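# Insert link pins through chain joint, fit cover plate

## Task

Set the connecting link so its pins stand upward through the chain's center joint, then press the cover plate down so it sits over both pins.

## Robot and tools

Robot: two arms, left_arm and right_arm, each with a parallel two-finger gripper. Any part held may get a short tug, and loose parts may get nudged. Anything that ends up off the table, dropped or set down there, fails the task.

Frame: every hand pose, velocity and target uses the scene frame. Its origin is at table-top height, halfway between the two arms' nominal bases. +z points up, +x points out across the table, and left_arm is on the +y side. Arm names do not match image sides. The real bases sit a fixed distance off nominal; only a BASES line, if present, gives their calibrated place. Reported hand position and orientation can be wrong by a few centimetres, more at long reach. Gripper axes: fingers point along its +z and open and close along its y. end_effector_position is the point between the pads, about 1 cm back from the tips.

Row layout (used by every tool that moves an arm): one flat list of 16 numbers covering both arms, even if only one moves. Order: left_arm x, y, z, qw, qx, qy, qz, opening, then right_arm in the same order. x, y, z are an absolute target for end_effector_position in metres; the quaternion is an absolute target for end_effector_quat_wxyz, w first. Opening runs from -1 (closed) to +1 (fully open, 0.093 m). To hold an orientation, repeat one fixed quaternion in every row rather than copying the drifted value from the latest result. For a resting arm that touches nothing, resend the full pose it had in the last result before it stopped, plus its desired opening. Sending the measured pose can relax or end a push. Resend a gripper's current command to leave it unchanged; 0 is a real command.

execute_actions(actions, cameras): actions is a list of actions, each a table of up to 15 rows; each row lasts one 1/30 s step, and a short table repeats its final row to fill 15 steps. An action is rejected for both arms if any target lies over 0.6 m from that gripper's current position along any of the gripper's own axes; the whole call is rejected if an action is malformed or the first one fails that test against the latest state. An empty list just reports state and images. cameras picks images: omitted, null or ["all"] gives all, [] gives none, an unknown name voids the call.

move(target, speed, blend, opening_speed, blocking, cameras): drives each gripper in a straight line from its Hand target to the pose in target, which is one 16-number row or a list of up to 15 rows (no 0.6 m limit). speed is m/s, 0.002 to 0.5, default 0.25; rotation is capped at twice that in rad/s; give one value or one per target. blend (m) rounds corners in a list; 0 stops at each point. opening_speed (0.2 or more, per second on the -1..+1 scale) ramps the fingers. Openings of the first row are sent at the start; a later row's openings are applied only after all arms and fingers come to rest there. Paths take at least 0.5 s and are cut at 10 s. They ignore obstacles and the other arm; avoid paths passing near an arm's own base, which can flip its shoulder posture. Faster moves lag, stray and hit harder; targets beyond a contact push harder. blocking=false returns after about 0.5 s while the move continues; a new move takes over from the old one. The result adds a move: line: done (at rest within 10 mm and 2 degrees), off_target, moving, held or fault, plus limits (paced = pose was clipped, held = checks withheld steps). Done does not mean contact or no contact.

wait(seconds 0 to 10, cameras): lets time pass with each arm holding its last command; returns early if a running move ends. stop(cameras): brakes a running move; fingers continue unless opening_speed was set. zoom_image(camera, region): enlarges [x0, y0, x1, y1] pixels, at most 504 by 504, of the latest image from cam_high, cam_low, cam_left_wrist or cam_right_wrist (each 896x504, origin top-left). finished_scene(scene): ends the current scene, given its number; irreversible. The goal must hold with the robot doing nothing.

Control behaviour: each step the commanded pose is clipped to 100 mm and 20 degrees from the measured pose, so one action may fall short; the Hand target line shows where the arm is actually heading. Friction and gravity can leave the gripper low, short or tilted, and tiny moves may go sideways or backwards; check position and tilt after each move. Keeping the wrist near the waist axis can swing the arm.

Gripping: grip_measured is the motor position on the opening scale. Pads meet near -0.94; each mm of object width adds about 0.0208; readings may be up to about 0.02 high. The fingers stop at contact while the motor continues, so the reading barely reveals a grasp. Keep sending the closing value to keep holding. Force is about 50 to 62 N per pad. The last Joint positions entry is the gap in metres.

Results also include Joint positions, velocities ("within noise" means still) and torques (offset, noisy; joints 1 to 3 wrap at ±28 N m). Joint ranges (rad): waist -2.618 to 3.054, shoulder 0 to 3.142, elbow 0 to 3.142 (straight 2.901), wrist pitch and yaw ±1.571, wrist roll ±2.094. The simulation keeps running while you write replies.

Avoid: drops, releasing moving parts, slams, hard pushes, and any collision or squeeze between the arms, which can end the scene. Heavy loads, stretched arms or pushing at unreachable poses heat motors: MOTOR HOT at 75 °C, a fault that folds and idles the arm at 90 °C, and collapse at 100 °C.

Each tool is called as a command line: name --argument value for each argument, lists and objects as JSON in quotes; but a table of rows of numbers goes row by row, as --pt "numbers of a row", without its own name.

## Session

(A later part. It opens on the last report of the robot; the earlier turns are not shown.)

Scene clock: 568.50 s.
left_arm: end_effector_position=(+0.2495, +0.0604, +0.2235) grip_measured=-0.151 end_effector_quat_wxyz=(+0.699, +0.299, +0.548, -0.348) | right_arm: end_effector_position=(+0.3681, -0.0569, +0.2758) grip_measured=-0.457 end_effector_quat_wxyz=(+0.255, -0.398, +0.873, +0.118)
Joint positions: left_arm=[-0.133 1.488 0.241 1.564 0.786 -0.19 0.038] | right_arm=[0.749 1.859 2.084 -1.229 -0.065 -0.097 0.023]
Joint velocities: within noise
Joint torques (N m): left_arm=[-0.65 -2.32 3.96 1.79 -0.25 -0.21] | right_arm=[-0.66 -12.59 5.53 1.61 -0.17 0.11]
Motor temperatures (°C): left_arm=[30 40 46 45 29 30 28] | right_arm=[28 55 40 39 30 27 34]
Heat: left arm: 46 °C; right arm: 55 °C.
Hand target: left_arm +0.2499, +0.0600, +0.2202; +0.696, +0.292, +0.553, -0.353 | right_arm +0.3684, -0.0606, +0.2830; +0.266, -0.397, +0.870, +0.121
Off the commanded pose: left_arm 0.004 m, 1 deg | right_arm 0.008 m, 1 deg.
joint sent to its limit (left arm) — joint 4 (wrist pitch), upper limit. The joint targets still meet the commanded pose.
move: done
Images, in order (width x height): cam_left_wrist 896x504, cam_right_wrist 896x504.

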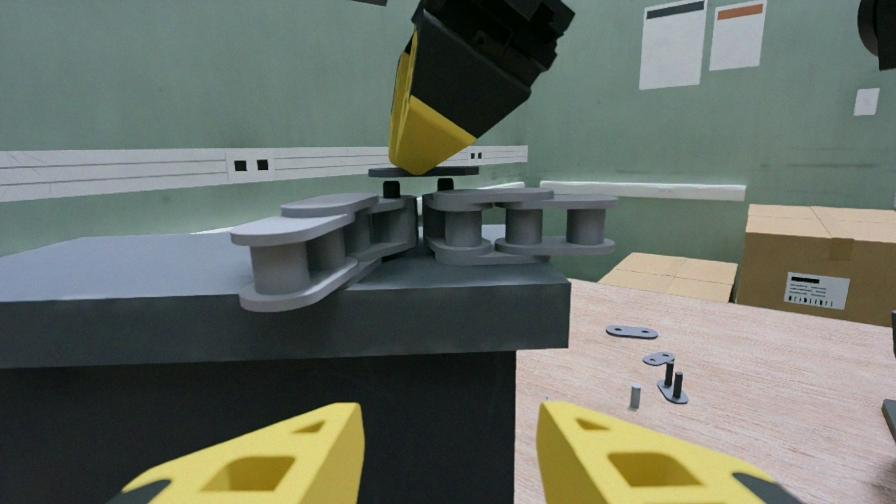

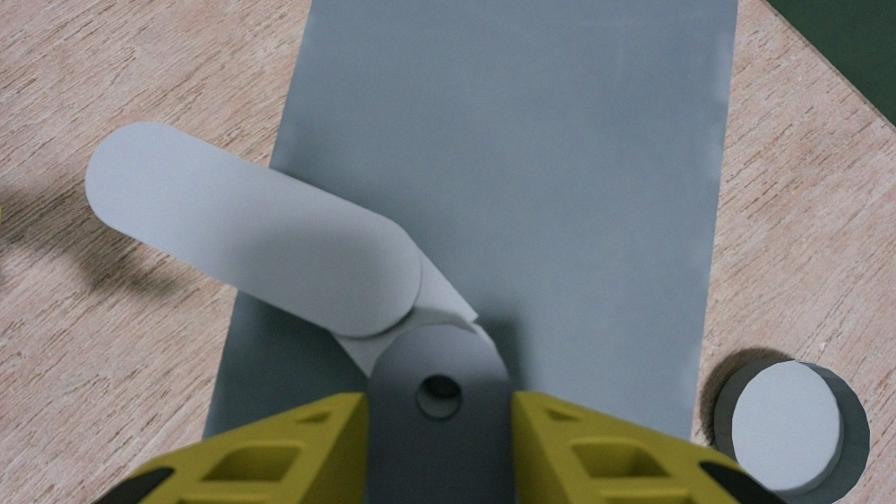

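execute_actions --actions '[]'

zoom_image --camera "cam_left_wrist" --region '[320, 90, 520, 250]'

zoom_image --camera "cam_right_wrist" --region '[390, 350, 490, 430]'

Scene clock: 571.40 s.
left_arm: end_effector_position=(+0.2495, +0.0604, +0.2235) grip_measured=-0.151 end_effector_quat_wxyz=(+0.699, +0.299, +0.548, -0.348) | right_arm: end_effector_position=(+0.3682, -0.0567, +0.2760) grip_measured=-0.457 end_effector_quat_wxyz=(+0.256, -0.398, +0.873, +0.118)
Joint positions: left_arm=[-0.133 1.488 0.241 1.564 0.786 -0.19 0.038] | right_arm=[0.749 1.859 2.084 -1.228 -0.065 -0.097 0.023]
Joint velocities: within noise
Joint torques (N m): left_arm=[-0.65 -2.29 3.95 1.78 -0.25 -0.22] | right_arm=[-0.65 -12.59 5.55 1.59 -0.16 0.11]
Motor temperatures (°C): left_arm=[30 40 46 45 29 30 28] | right_arm=[28 55 40 39 29 27 34]
Heat: left arm: 46 °C; right arm: 55 °C.
Hand target: left_arm +0.2499, +0.0599, +0.2202; +0.696, +0.292, +0.553, -0.353 | right_arm +0.3684, -0.0606, +0.2831; +0.266, -0.397, +0.870, +0.121
Tool commands: left_gripper/opening=-0.15 right_gripper/opening=-0.65
Off the commanded pose: left_arm 0.004 m, 1 deg | right_arm 0.008 m, 1 deg.

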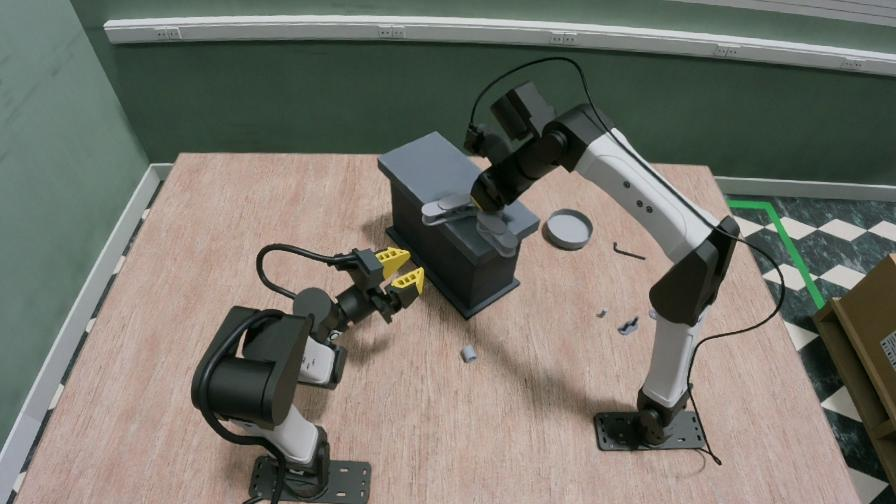

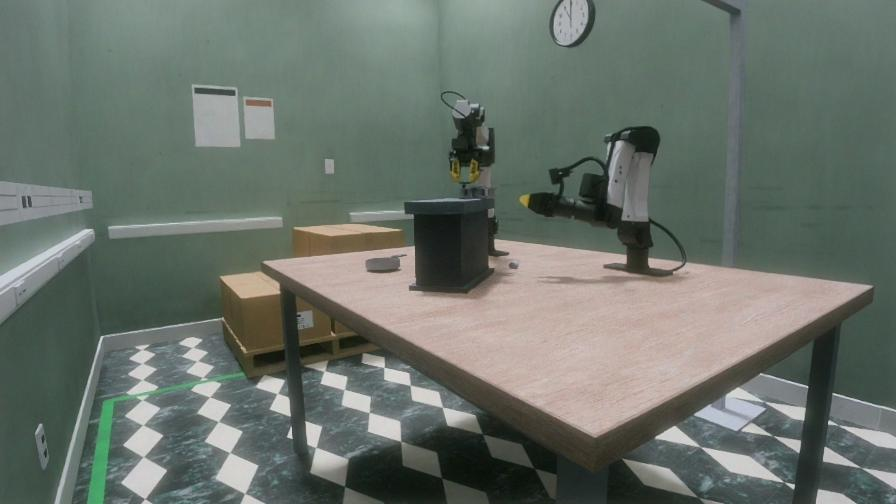

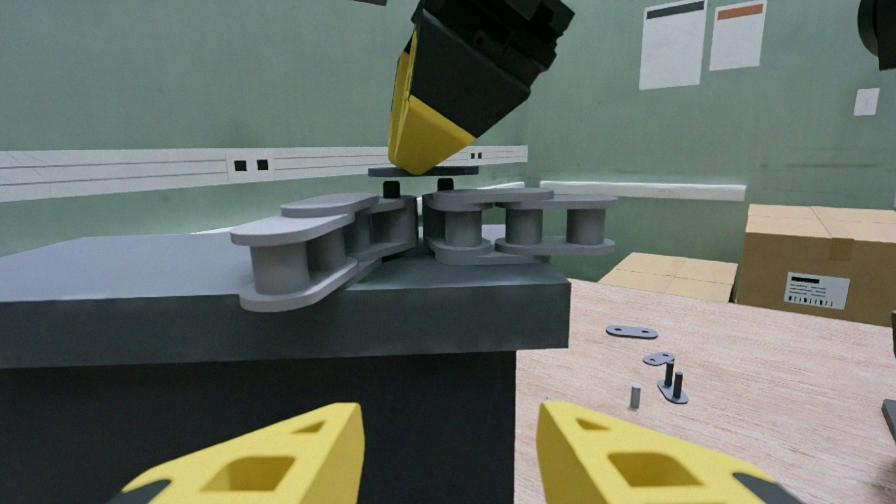

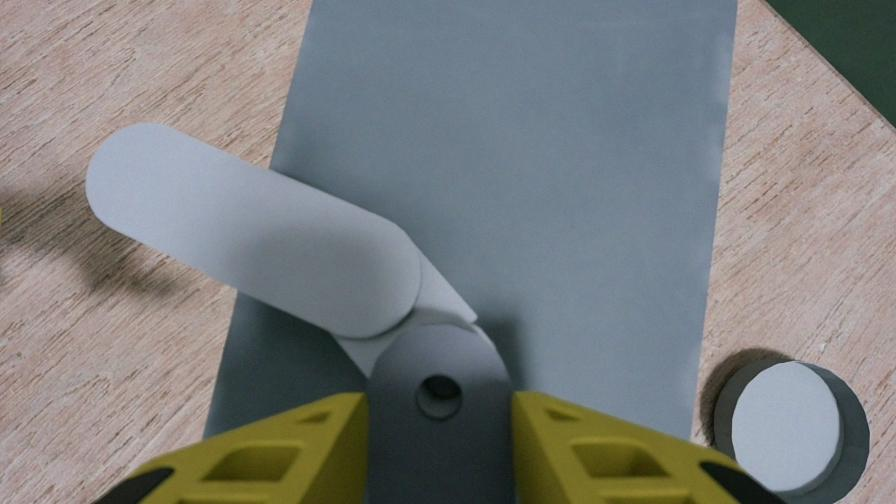

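Scaled by 2.520 from the camera's 896x504 image, which has a finer 1280x720 frame.

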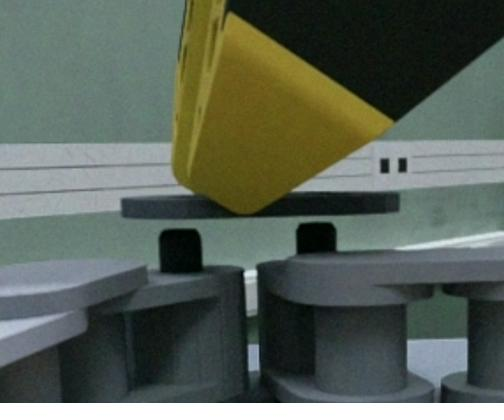

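Scaled by 5.040 from the camera's 896x504 image, which has a finer 1280x720 frame.

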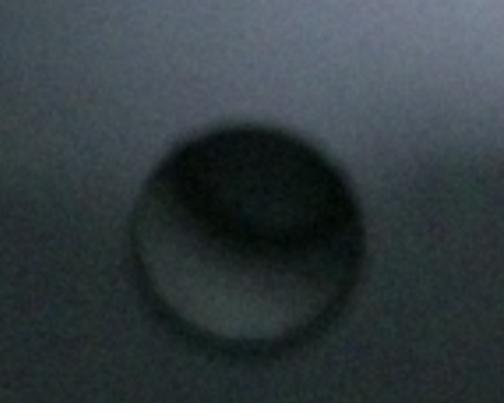

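move --pt "0.25 0.06 0.22 0.697 0.291 0.551 -0.354 -0.15 0.374 -0.0565 0.302 0.2661 -0.3966 0.8702 0.1213 -0.65" --pt "0.25 0.06 0.22 0.697 0.291 0.551 -0.354 -0.15 0.3695 -0.0605 0.295 0.2661 -0.3966 0.8702 0.1213 -0.65" --speed 0.04 --cameras '["cam_left_wrist","cam_right_wrist"]'

zoom_image --camera "cam_left_wrist" --region '[320, 90, 520, 250]'

zoom_image --camera "cam_right_wrist" --region '[390, 350, 490, 430]'

Scene clock: 573.97 s.
left_arm: end_effector_position=(+0.2495, +0.0604, +0.2235) grip_measured=-0.151 end_effector_quat_wxyz=(+0.699, +0.299, +0.548, -0.348) | right_arm: end_effector_position=(+0.3678, -0.0572, +0.2911) grip_measured=-0.457 end_effector_quat_wxyz=(+0.260, -0.398, +0.872, +0.119)
Joint positions: left_arm=[-0.133 1.488 0.241 1.564 0.786 -0.19 0.038] | right_arm=[0.749 1.885 2.184 -1.294 -0.065 -0.097 0.023]
Joint velocities: within noise
Joint torques (N m): left_arm=[-0.65 -2.3 3.96 1.78 -0.25 -0.21] | right_arm=[-0.77 -11.67 5.55 1.59 -0.18 0.1]
Motor temperatures (°C): left_arm=[30 40 46 45 29 30 28] | right_arm=[28 55 40 39 29 27 34]
Heat: left arm: 46 °C; right arm: 55 °C.
Hand target: left_arm +0.2499, +0.0599, +0.2202; +0.696, +0.292, +0.553, -0.353 | right_arm +0.3695, -0.0604, +0.2950; +0.266, -0.397, +0.870, +0.121
Off the commanded pose: left_arm 0.004 m, 1 deg | right_arm 0.005 m, 1 deg.
joint sent to its limit (left arm) — joint 4 (wrist pitch), upper limit. The joint targets still meet the commanded pose.
move: done
Images, in order (width x height): cam_left_wrist 896x504, cam_right_wrist 896x504.

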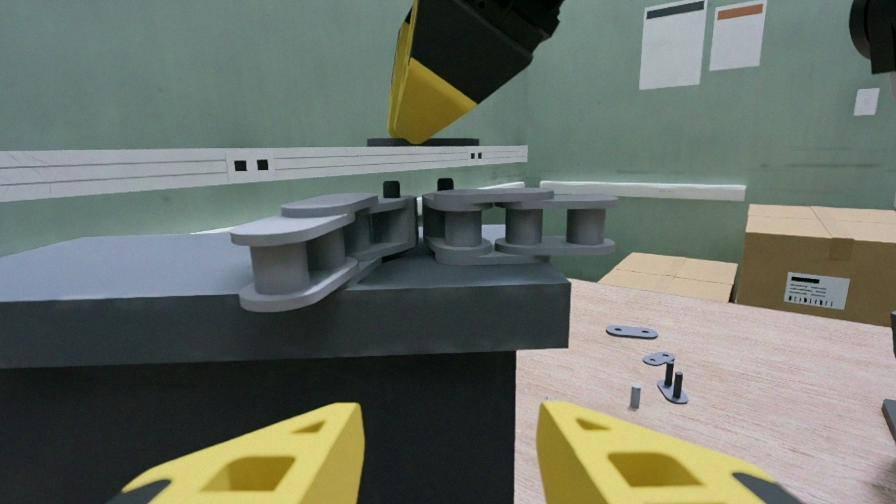

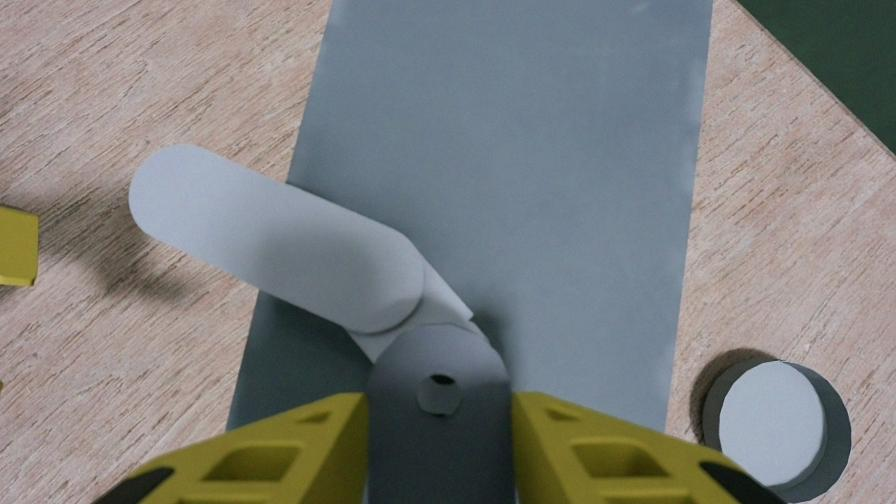

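Scaled by 2.520 from the camera's 896x504 image, which has a finer 1280x720 frame.

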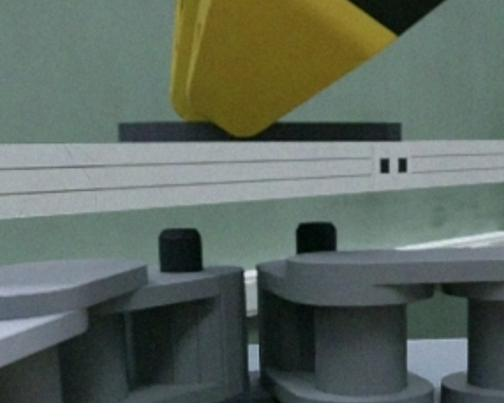

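Scaled by 5.040 from the camera's 896x504 image, which has a finer 1280x720 frame.

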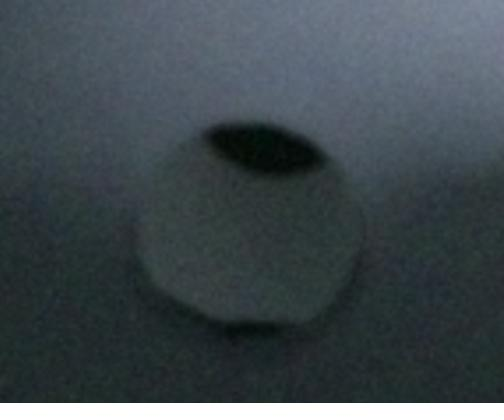

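move --target '[0.25,0.06,0.22,0.697,0.291,0.551,-0.354,-0.15,0.371,-0.0615,0.289,0.2661,-0.3966,0.8702,0.1213,-0.65]' --speed 0.04 --cameras '["cam_left_wrist","cam_right_wrist"]'

zoom_image --camera "cam_left_wrist" --region '[320, 90, 520, 250]'

zoom_image --camera "cam_right_wrist" --region '[390, 350, 490, 430]'

Scene clock: 575.47 s.
left_arm: end_effector_position=(+0.2495, +0.0604, +0.2235) grip_measured=-0.151 end_effector_quat_wxyz=(+0.699, +0.299, +0.548, -0.348) | right_arm: end_effector_position=(+0.3707, -0.0566, +0.2794) grip_measured=-0.457 end_effector_quat_wxyz=(+0.253, -0.398, +0.874, +0.116)
Joint positions: left_arm=[-0.133 1.488 0.241 1.564 0.786 -0.19 0.038] | right_arm=[0.745 1.885 2.139 -1.264 -0.065 -0.099 0.023]
Joint velocities: within noise
Joint torques (N m): left_arm=[-0.65 -2.28 3.97 1.79 -0.25 -0.21] | right_arm=[-0.87 -13.23 5.44 1.58 -0.2 0.08]
Motor temperatures (°C): left_arm=[30 40 46 45 29 30 28] | right_arm=[28 55 40 39 29 27 34]
Heat: left arm: 46 °C; right arm: 55 °C.
Hand target: left_arm +0.2499, +0.0599, +0.2202; +0.696, +0.292, +0.553, -0.353 | right_arm +0.3709, -0.0615, +0.2888; +0.266, -0.397, +0.870, +0.121
Off the commanded pose: left_arm 0.004 m, 1 deg | right_arm 0.011 m, 2 deg.
joint sent to its limit (left arm) — joint 4 (wrist pitch), upper limit. The joint targets still meet the commanded pose.
move: off_target (right_arm)
Images, in order (width x height): cam_left_wrist 896x504, cam_right_wrist 896x504.

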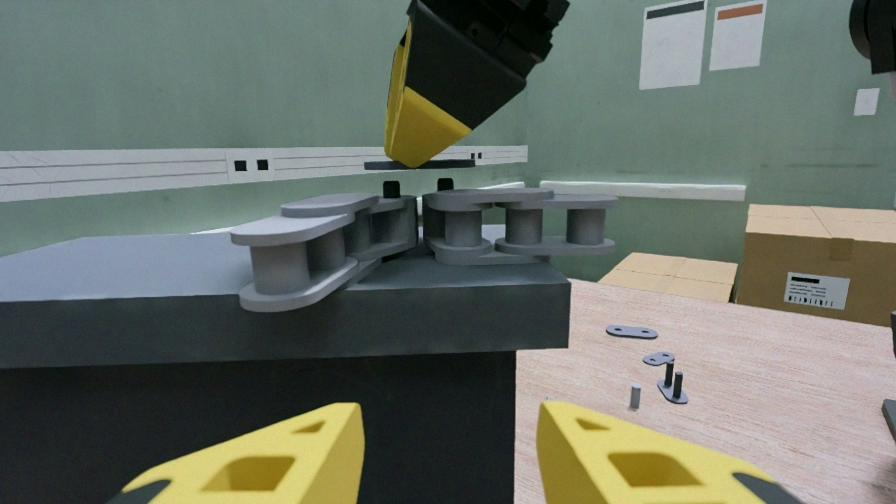

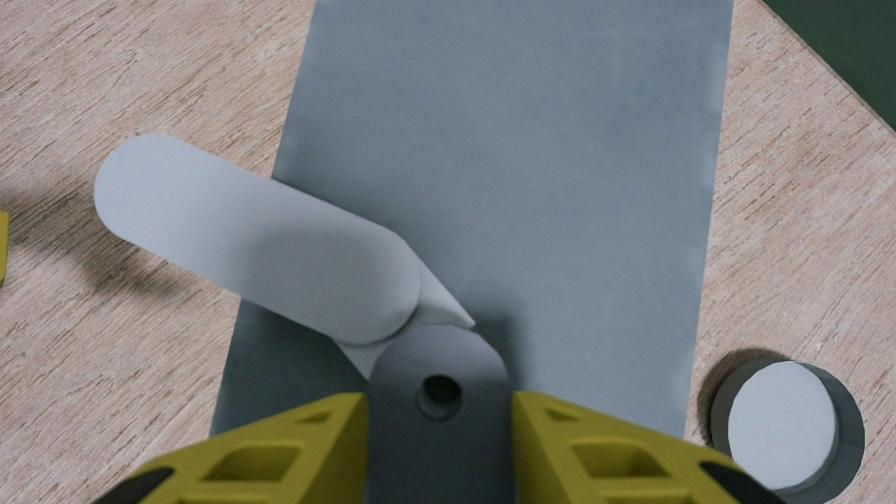

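Scaled by 2.520 from the camera's 896x504 image, which has a finer 1280x720 frame.

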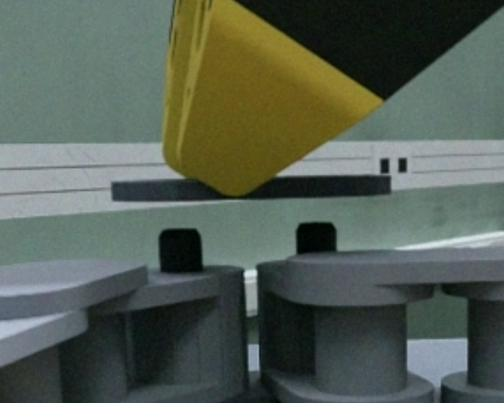

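Scaled by 5.040 from the camera's 896x504 image, which has a finer 1280x720 frame.

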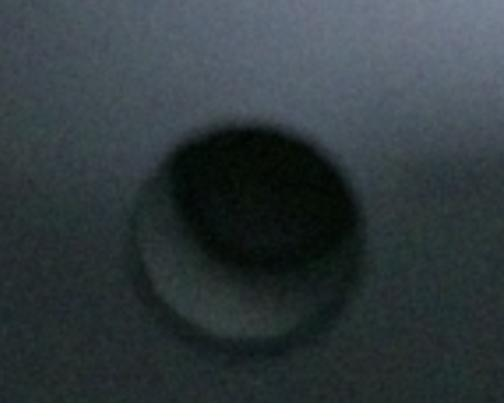

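move --target '[0.25,0.06,0.22,0.697,0.291,0.551,-0.354,-0.15,0.3700,-0.0622,0.286,0.2661,-0.3966,0.8702,0.1213,-0.65]' --speed 0.04 --cameras '["cam_left_wrist","cam_right_wrist"]'

zoom_image --camera "cam_left_wrist" --region '[320, 90, 520, 250]'

zoom_image --camera "cam_right_wrist" --region '[390, 350, 490, 430]'

Scene clock: 577.07 s.
left_arm: end_effector_position=(+0.2495, +0.0604, +0.2235) grip_measured=-0.151 end_effector_quat_wxyz=(+0.699, +0.299, +0.548, -0.348) | right_arm: end_effector_position=(+0.3717, -0.0557, +0.2728) grip_measured=-0.457 end_effector_quat_wxyz=(+0.251, -0.398, +0.875, +0.115)
Joint positions: left_arm=[-0.133 1.488 0.241 1.564 0.786 -0.19 0.038] | right_arm=[0.745 1.882 2.109 -1.242 -0.065 -0.099 0.023]
Joint velocities: within noise
Joint torques (N m): left_arm=[-0.66 -2.29 3.95 1.79 -0.25 -0.21] | right_arm=[-0.84 -14.37 5.34 1.54 -0.19 0.08]
Motor temperatures (°C): left_arm=[30 40 46 45 29 30 28] | right_arm=[28 55 40 39 29 27 34]
Heat: left arm: 46 °C; right arm: 55 °C.
Hand target: left_arm +0.2499, +0.0599, +0.2202; +0.696, +0.292, +0.553, -0.353 | right_arm +0.3699, -0.0621, +0.2858; +0.266, -0.397, +0.870, +0.121
Off the commanded pose: left_arm 0.004 m, 1 deg | right_arm 0.015 m, 2 deg.
joint sent to its limit (left arm) — joint 4 (wrist pitch), upper limit. The joint targets still meet the commanded pose.
move: off_target (right_arm)
Images, in order (width x height): cam_left_wrist 896x504, cam_right_wrist 896x504.

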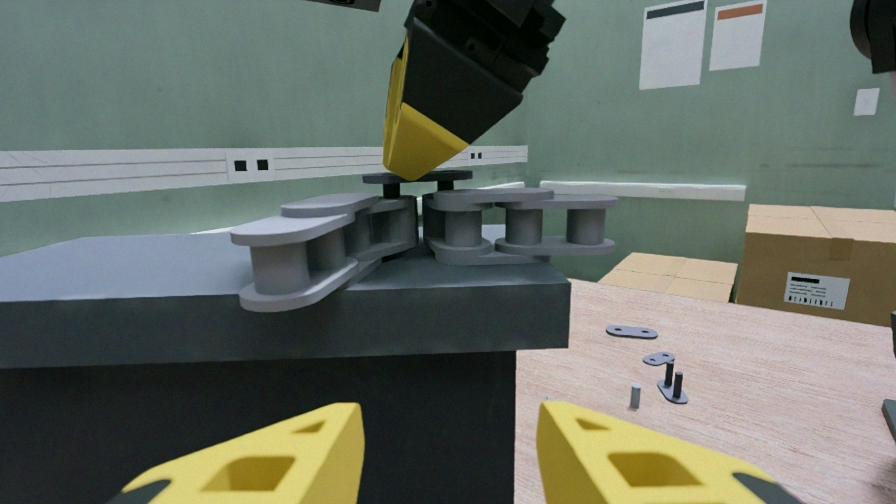

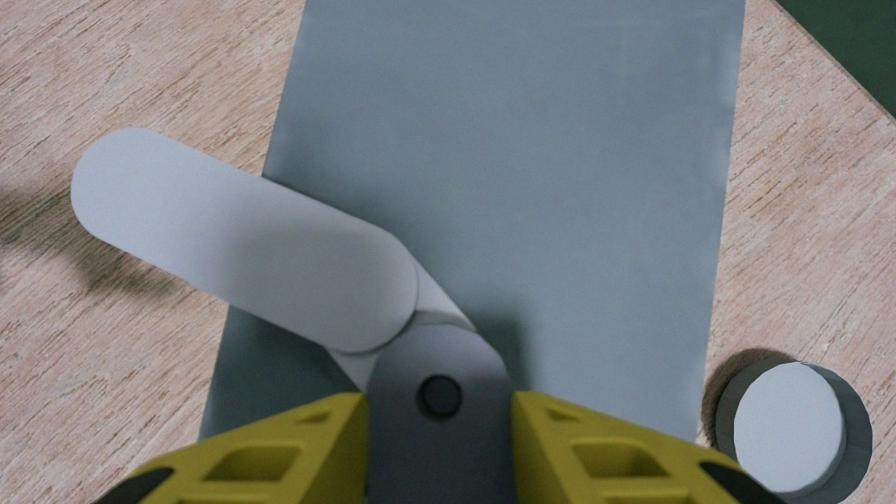

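Scaled by 2.520 from the camera's 896x504 image, which has a finer 1280x720 frame.

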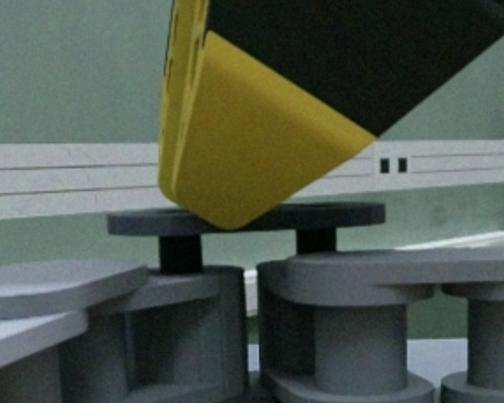

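Scaled by 5.040 from the camera's 896x504 image, which has a finer 1280x720 frame.

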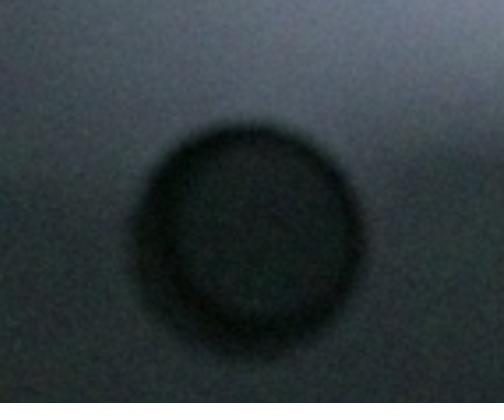

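move --target '[0.25,0.06,0.22,0.697,0.291,0.551,-0.354,-0.15,0.3692,-0.0632,0.284,0.2661,-0.3966,0.8702,0.1213,-0.65]' --speed 0.03 --cameras '["cam_left_wrist","cam_right_wrist"]'

zoom_image --camera "cam_left_wrist" --region '[320, 90, 520, 250]'

zoom_image --camera "cam_right_wrist" --region '[390, 350, 490, 430]'

Scene clock: 578.40 s.
left_arm: end_effector_position=(+0.2495, +0.0604, +0.2235) grip_measured=-0.151 end_effector_quat_wxyz=(+0.699, +0.299, +0.548, -0.348) | right_arm: end_effector_position=(+0.3714, -0.0559, +0.2729) grip_measured=-0.457 end_effector_quat_wxyz=(+0.255, -0.398, +0.874, +0.117)
Joint positions: left_arm=[-0.133 1.488 0.241 1.564 0.786 -0.19 0.038] | right_arm=[0.745 1.87 2.088 -1.225 -0.065 -0.099 0.023]
Joint velocities: within noise
Joint torques (N m): left_arm=[-0.65 -2.3 3.96 1.79 -0.25 -0.21] | right_arm=[-0.88 -14.06 5.29 1.5 -0.19 0.09]
Motor temperatures (°C): left_arm=[29 40 46 45 29 30 28] | right_arm=[28 55 40 39 29 27 34]
Heat: left arm: 46 °C; right arm: 55 °C.
Hand target: left_arm +0.2499, +0.0599, +0.2202; +0.696, +0.292, +0.553, -0.353 | right_arm +0.3692, -0.0630, +0.2839; +0.266, -0.397, +0.870, +0.121
Off the commanded pose: left_arm 0.004 m, 1 deg | right_arm 0.013 m, 1 deg.
joint sent to its limit (left arm) — joint 4 (wrist pitch), upper limit. The joint targets still meet the commanded pose.
move: off_target (right_arm)
Images, in order (width x height): cam_left_wrist 896x504, cam_right_wrist 896x504.

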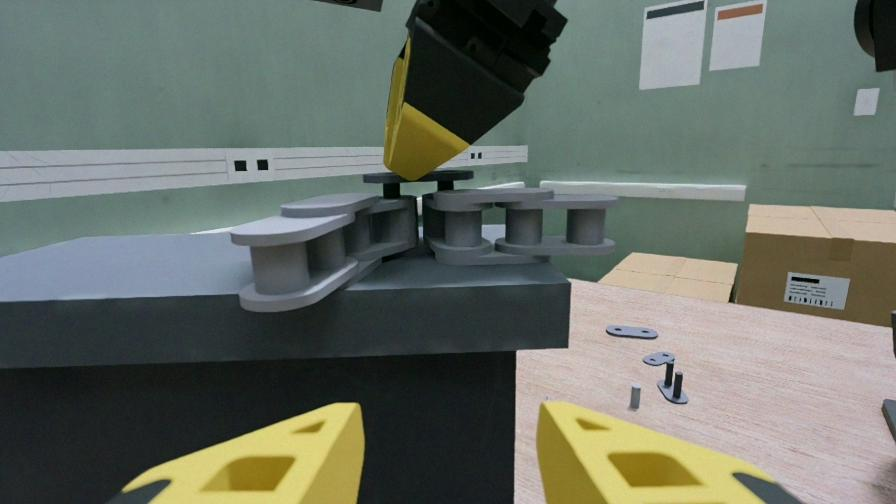

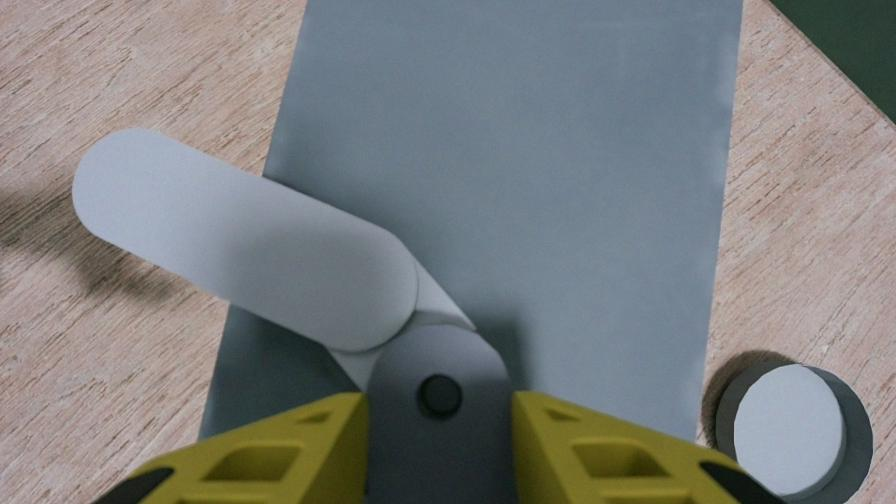

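Scaled by 2.520 from the camera's 896x504 image, which has a finer 1280x720 frame.

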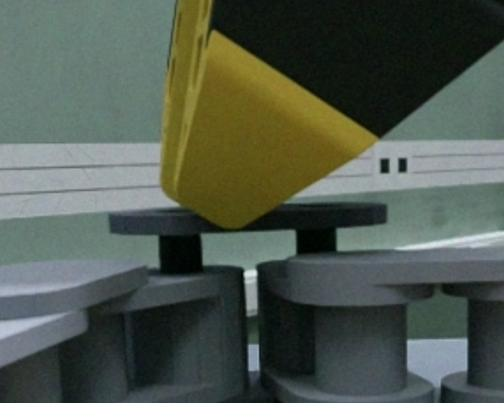

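Scaled by 5.040 from the camera's 896x504 image, which has a finer 1280x720 frame.

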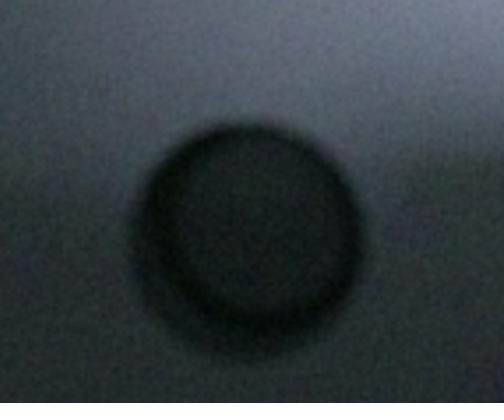

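move --target '[0.25,0.06,0.22,0.697,0.291,0.551,-0.354,-0.15,0.3688,-0.0637,0.281,0.2661,-0.3966,0.8702,0.1213,-0.65]' --speed 0.03 --cameras '["cam_left_wrist","cam_right_wrist"]'

zoom_image --camera "cam_left_wrist" --region '[320, 90, 520, 250]'

zoom_image --camera "cam_right_wrist" --region '[390, 350, 490, 430]'

Scene clock: 579.83 s.
left_arm: end_effector_position=(+0.2495, +0.0604, +0.2235) grip_measured=-0.151 end_effector_quat_wxyz=(+0.699, +0.299, +0.548, -0.348) | right_arm: end_effector_position=(+0.3714, -0.0560, +0.2728) grip_measured=-0.457 end_effector_quat_wxyz=(+0.259, -0.398, +0.872, +0.118)
Joint positions: left_arm=[-0.133 1.488 0.241 1.564 0.786 -0.19 0.038] | right_arm=[0.745 1.856 2.064 -1.204 -0.065 -0.099 0.023]
Joint velocities: within noise
Joint torques (N m): left_arm=[-0.65 -2.3 3.96 1.79 -0.25 -0.2] | right_arm=[-0.91 -13.63 5.07 1.52 -0.2 0.08]
Motor temperatures (°C): left_arm=[29 39 46 45 29 30 28] | right_arm=[28 55 40 39 29 27 34]
Heat: left arm: 46 °C; right arm: 55 °C.
Hand target: left_arm +0.2499, +0.0599, +0.2202; +0.696, +0.292, +0.553, -0.353 | right_arm +0.3688, -0.0635, +0.2810; +0.266, -0.397, +0.870, +0.121
Off the commanded pose: left_arm 0.004 m, 1 deg | right_arm 0.012 m, 1 deg.
joint sent to its limit (left arm) — joint 4 (wrist pitch), upper limit. The joint targets still meet the commanded pose.
move: off_target (right_arm)
Images, in order (width x height): cam_left_wrist 896x504, cam_right_wrist 896x504.

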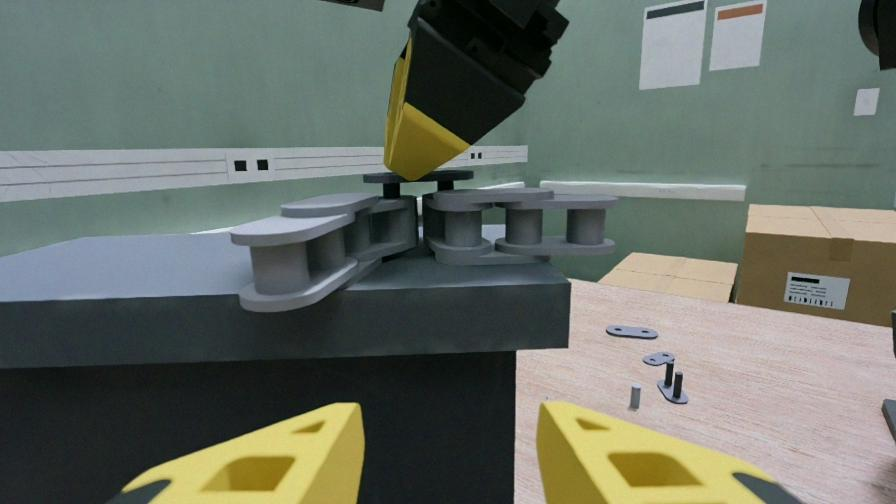

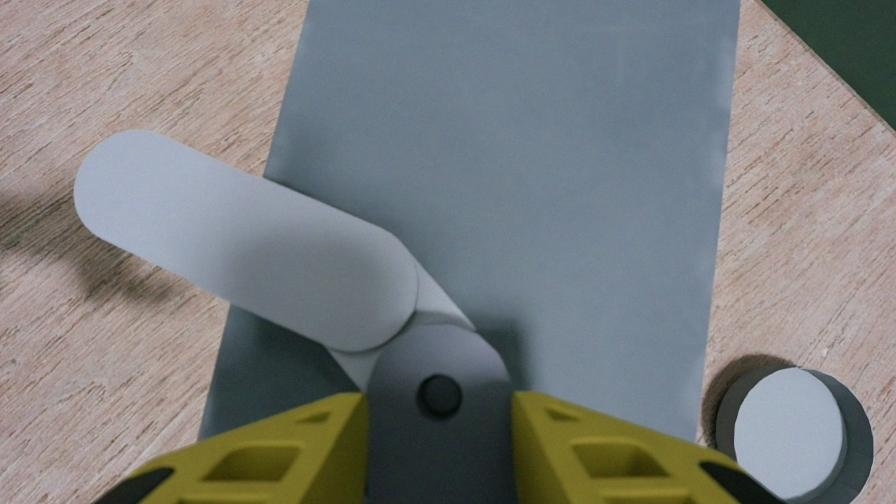

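Scaled by 2.520 from the camera's 896x504 image, which has a finer 1280x720 frame.

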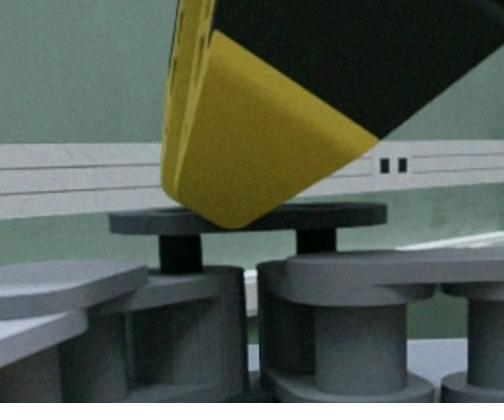

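Scaled by 5.040 from the camera's 896x504 image, which has a finer 1280x720 frame.

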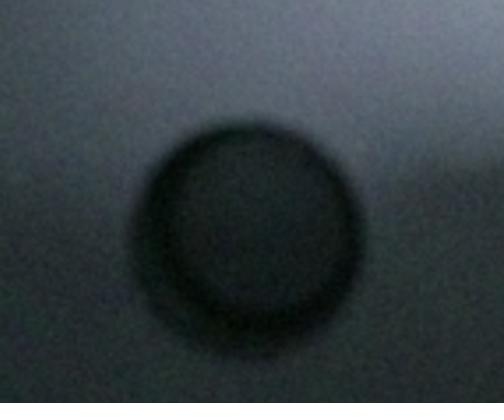

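move --pt "0.25 0.06 0.22 0.697 0.291 0.551 -0.354 -0.15 0.3700 -0.0627 0.276 0.2661 -0.3966 0.8702 0.1213 -0.65" --pt "0.25 0.06 0.22 0.697 0.291 0.551 -0.354 -0.15 0.3715 -0.0640 0.276 0.2661 -0.3966 0.8702 0.1213 -0.65" --speed 0.03 --cameras '["cam_left_wrist","cam_right_wrist"]'

zoom_image --camera "cam_left_wrist" --region '[320, 90, 520, 250]'

zoom_image --camera "cam_right_wrist" --region '[390, 350, 490, 430]'

Scene clock: 582.03 s.
left_arm: end_effector_position=(+0.2495, +0.0604, +0.2235) grip_measured=-0.151 end_effector_quat_wxyz=(+0.699, +0.299, +0.548, -0.348) | right_arm: end_effector_position=(+0.3741, -0.0570, +0.2728) grip_measured=-0.457 end_effector_quat_wxyz=(+0.265, -0.396, +0.871, +0.121)
Joint positions: left_arm=[-0.133 1.488 0.241 1.564 0.786 -0.19 0.038] | right_arm=[0.738 1.846 2.041 -1.178 -0.07 -0.103 0.023]
Joint velocities: within noise
Joint torques (N m): left_arm=[-0.65 -2.3 3.95 1.78 -0.25 -0.21] | right_arm=[-0.76 -12.75 5.01 1.48 -0.19 0.1]
Motor temperatures (°C): left_arm=[29 39 46 45 29 30 28] | right_arm=[28 55 40 39 29 27 34]
Heat: left arm: 46 °C; right arm: 55 °C.
Hand target: left_arm +0.2499, +0.0599, +0.2202; +0.696, +0.292, +0.553, -0.353 | right_arm +0.3715, -0.0639, +0.2760; +0.266, -0.397, +0.870, +0.121
Off the commanded pose: left_arm 0.004 m, 1 deg | right_arm 0.008 m, 0 deg.
joint sent to its limit (left arm) — joint 4 (wrist pitch), upper limit. The joint targets still meet the commanded pose.
move: done
Images, in order (width x height): cam_left_wrist 896x504, cam_right_wrist 896x504.

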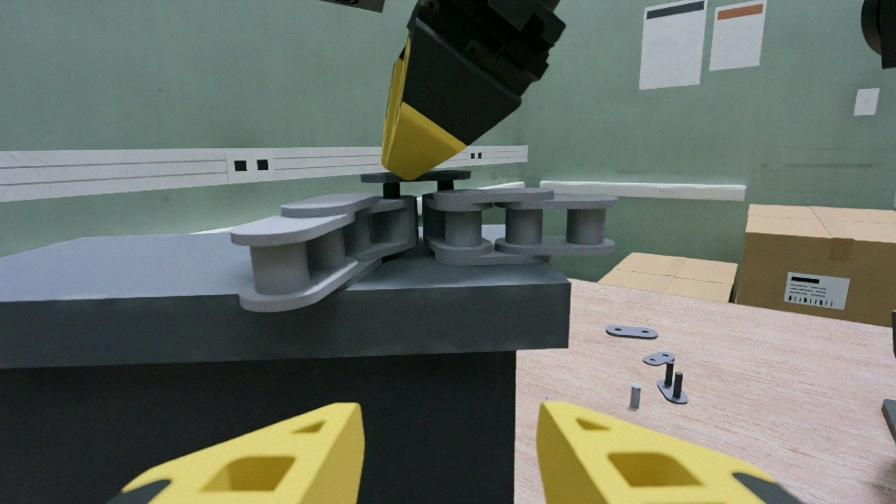

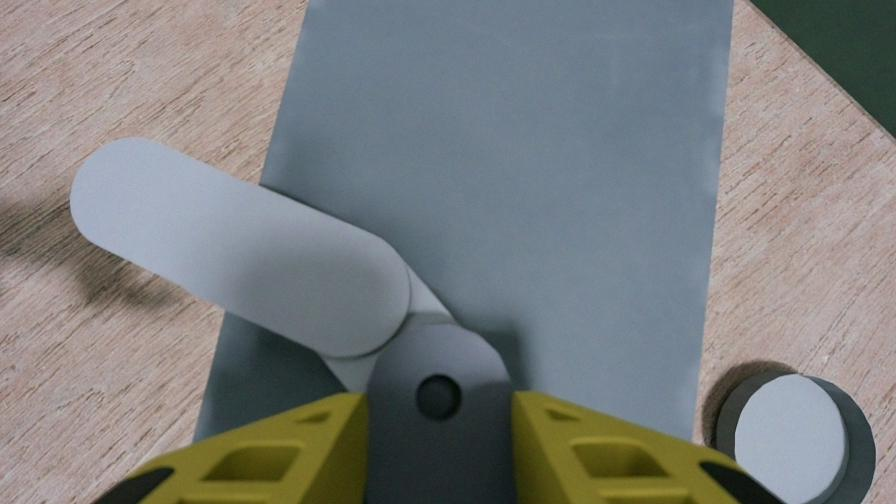

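Scaled by 2.520 from the camera's 896x504 image, which has a finer 1280x720 frame.

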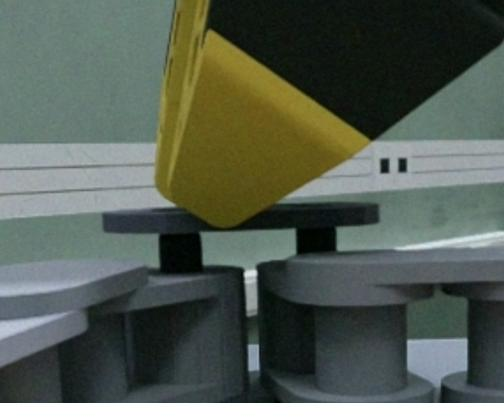

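Scaled by 5.040 from the camera's 896x504 image, which has a finer 1280x720 frame.

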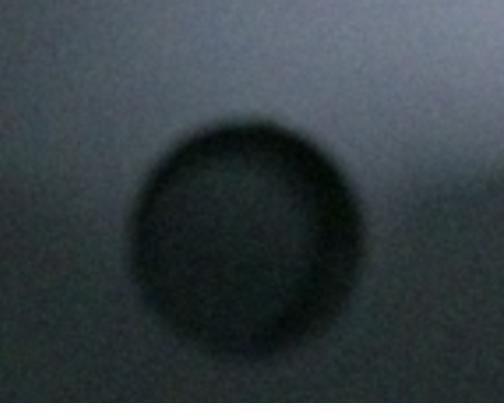

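move --pt "0.25 0.06 0.22 0.697 0.291 0.551 -0.354 -0.15 0.3668 -0.0610 0.290 0.2661 -0.3966 0.8702 0.1213 -0.65" --pt "0.25 0.06 0.22 0.697 0.291 0.551 -0.354 -0.15 0.3628 -0.0570 0.296 0.2661 -0.3966 0.8702 0.1213 -0.65" --pt "0.25 0.06 0.22 0.697 0.291 0.551 -0.354 -0.15 0.3680 -0.0625 0.287 0.2661 -0.3966 0.8702 0.1213 -0.65" --speed 0.03 --cameras '["cam_left_wrist","cam_right_wrist"]'

zoom_image --camera "cam_left_wrist" --region '[320, 90, 520, 250]'

zoom_image --camera "cam_right_wrist" --region '[390, 350, 490, 430]'

Scene clock: 585.63 s.
left_arm: end_effector_position=(+0.2495, +0.0604, +0.2235) grip_measured=-0.151 end_effector_quat_wxyz=(+0.699, +0.299, +0.548, -0.348) | right_arm: end_effector_position=(+0.3649, -0.0597, +0.2860) grip_measured=-0.457 end_effector_quat_wxyz=(+0.261, -0.399, +0.871, +0.121)
Joint positions: left_arm=[-0.133 1.488 0.241 1.564 0.786 -0.19 0.038] | right_arm=[0.747 1.846 2.104 -1.248 -0.069 -0.099 0.023]
Joint velocities: within noise
Joint torques (N m): left_arm=[-0.68 -2.32 3.95 1.79 -0.25 -0.21] | right_arm=[-0.79 -10.82 5.52 1.65 -0.15 0.11]
Motor temperatures (°C): left_arm=[29 39 46 45 29 30 28] | right_arm=[28 55 40 39 29 27 35]
Heat: left arm: 46 °C; right arm: 55 °C.
Hand target: left_arm +0.2499, +0.0599, +0.2202; +0.696, +0.292, +0.553, -0.353 | right_arm +0.3679, -0.0625, +0.2870; +0.266, -0.397, +0.870, +0.121
Off the commanded pose: left_arm 0.004 m, 1 deg | right_arm 0.004 m, 1 deg.
joint sent to its limit (left arm) — joint 4 (wrist pitch), upper limit. The joint targets still meet the commanded pose.
move: done
Images, in order (width x height): cam_left_wrist 896x504, cam_right_wrist 896x504.

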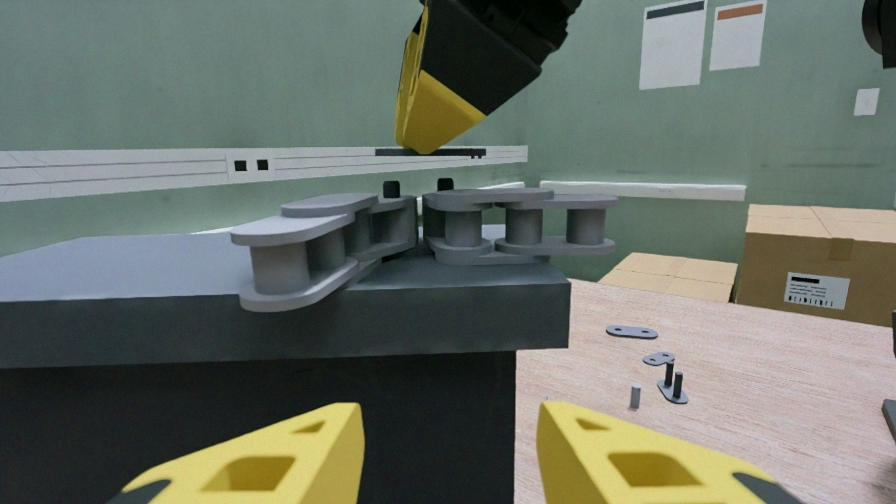

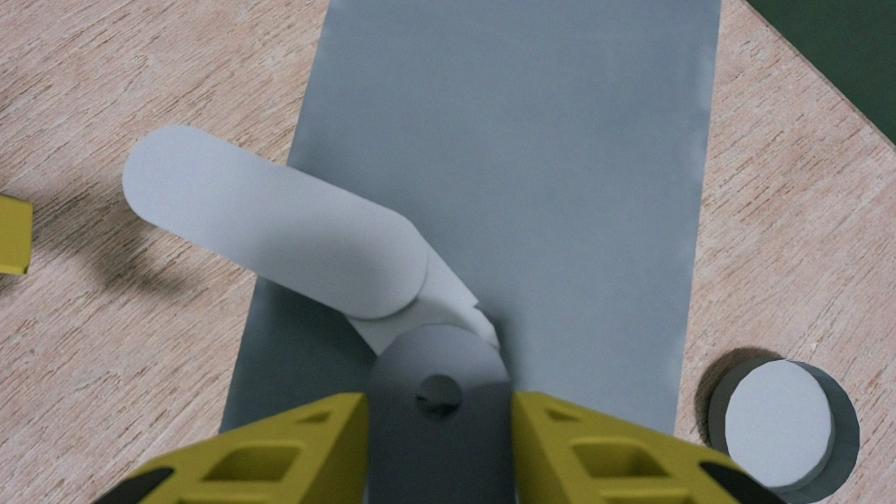

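Scaled by 2.520 from the camera's 896x504 image, which has a finer 1280x720 frame.

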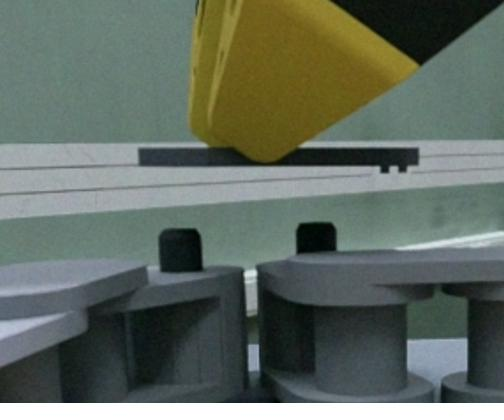

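Scaled by 5.040 from the camera's 896x504 image, which has a finer 1280x720 frame.

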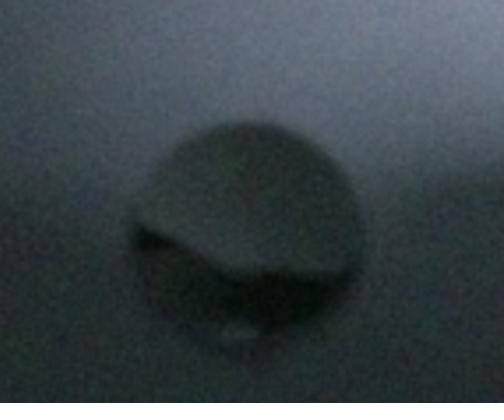

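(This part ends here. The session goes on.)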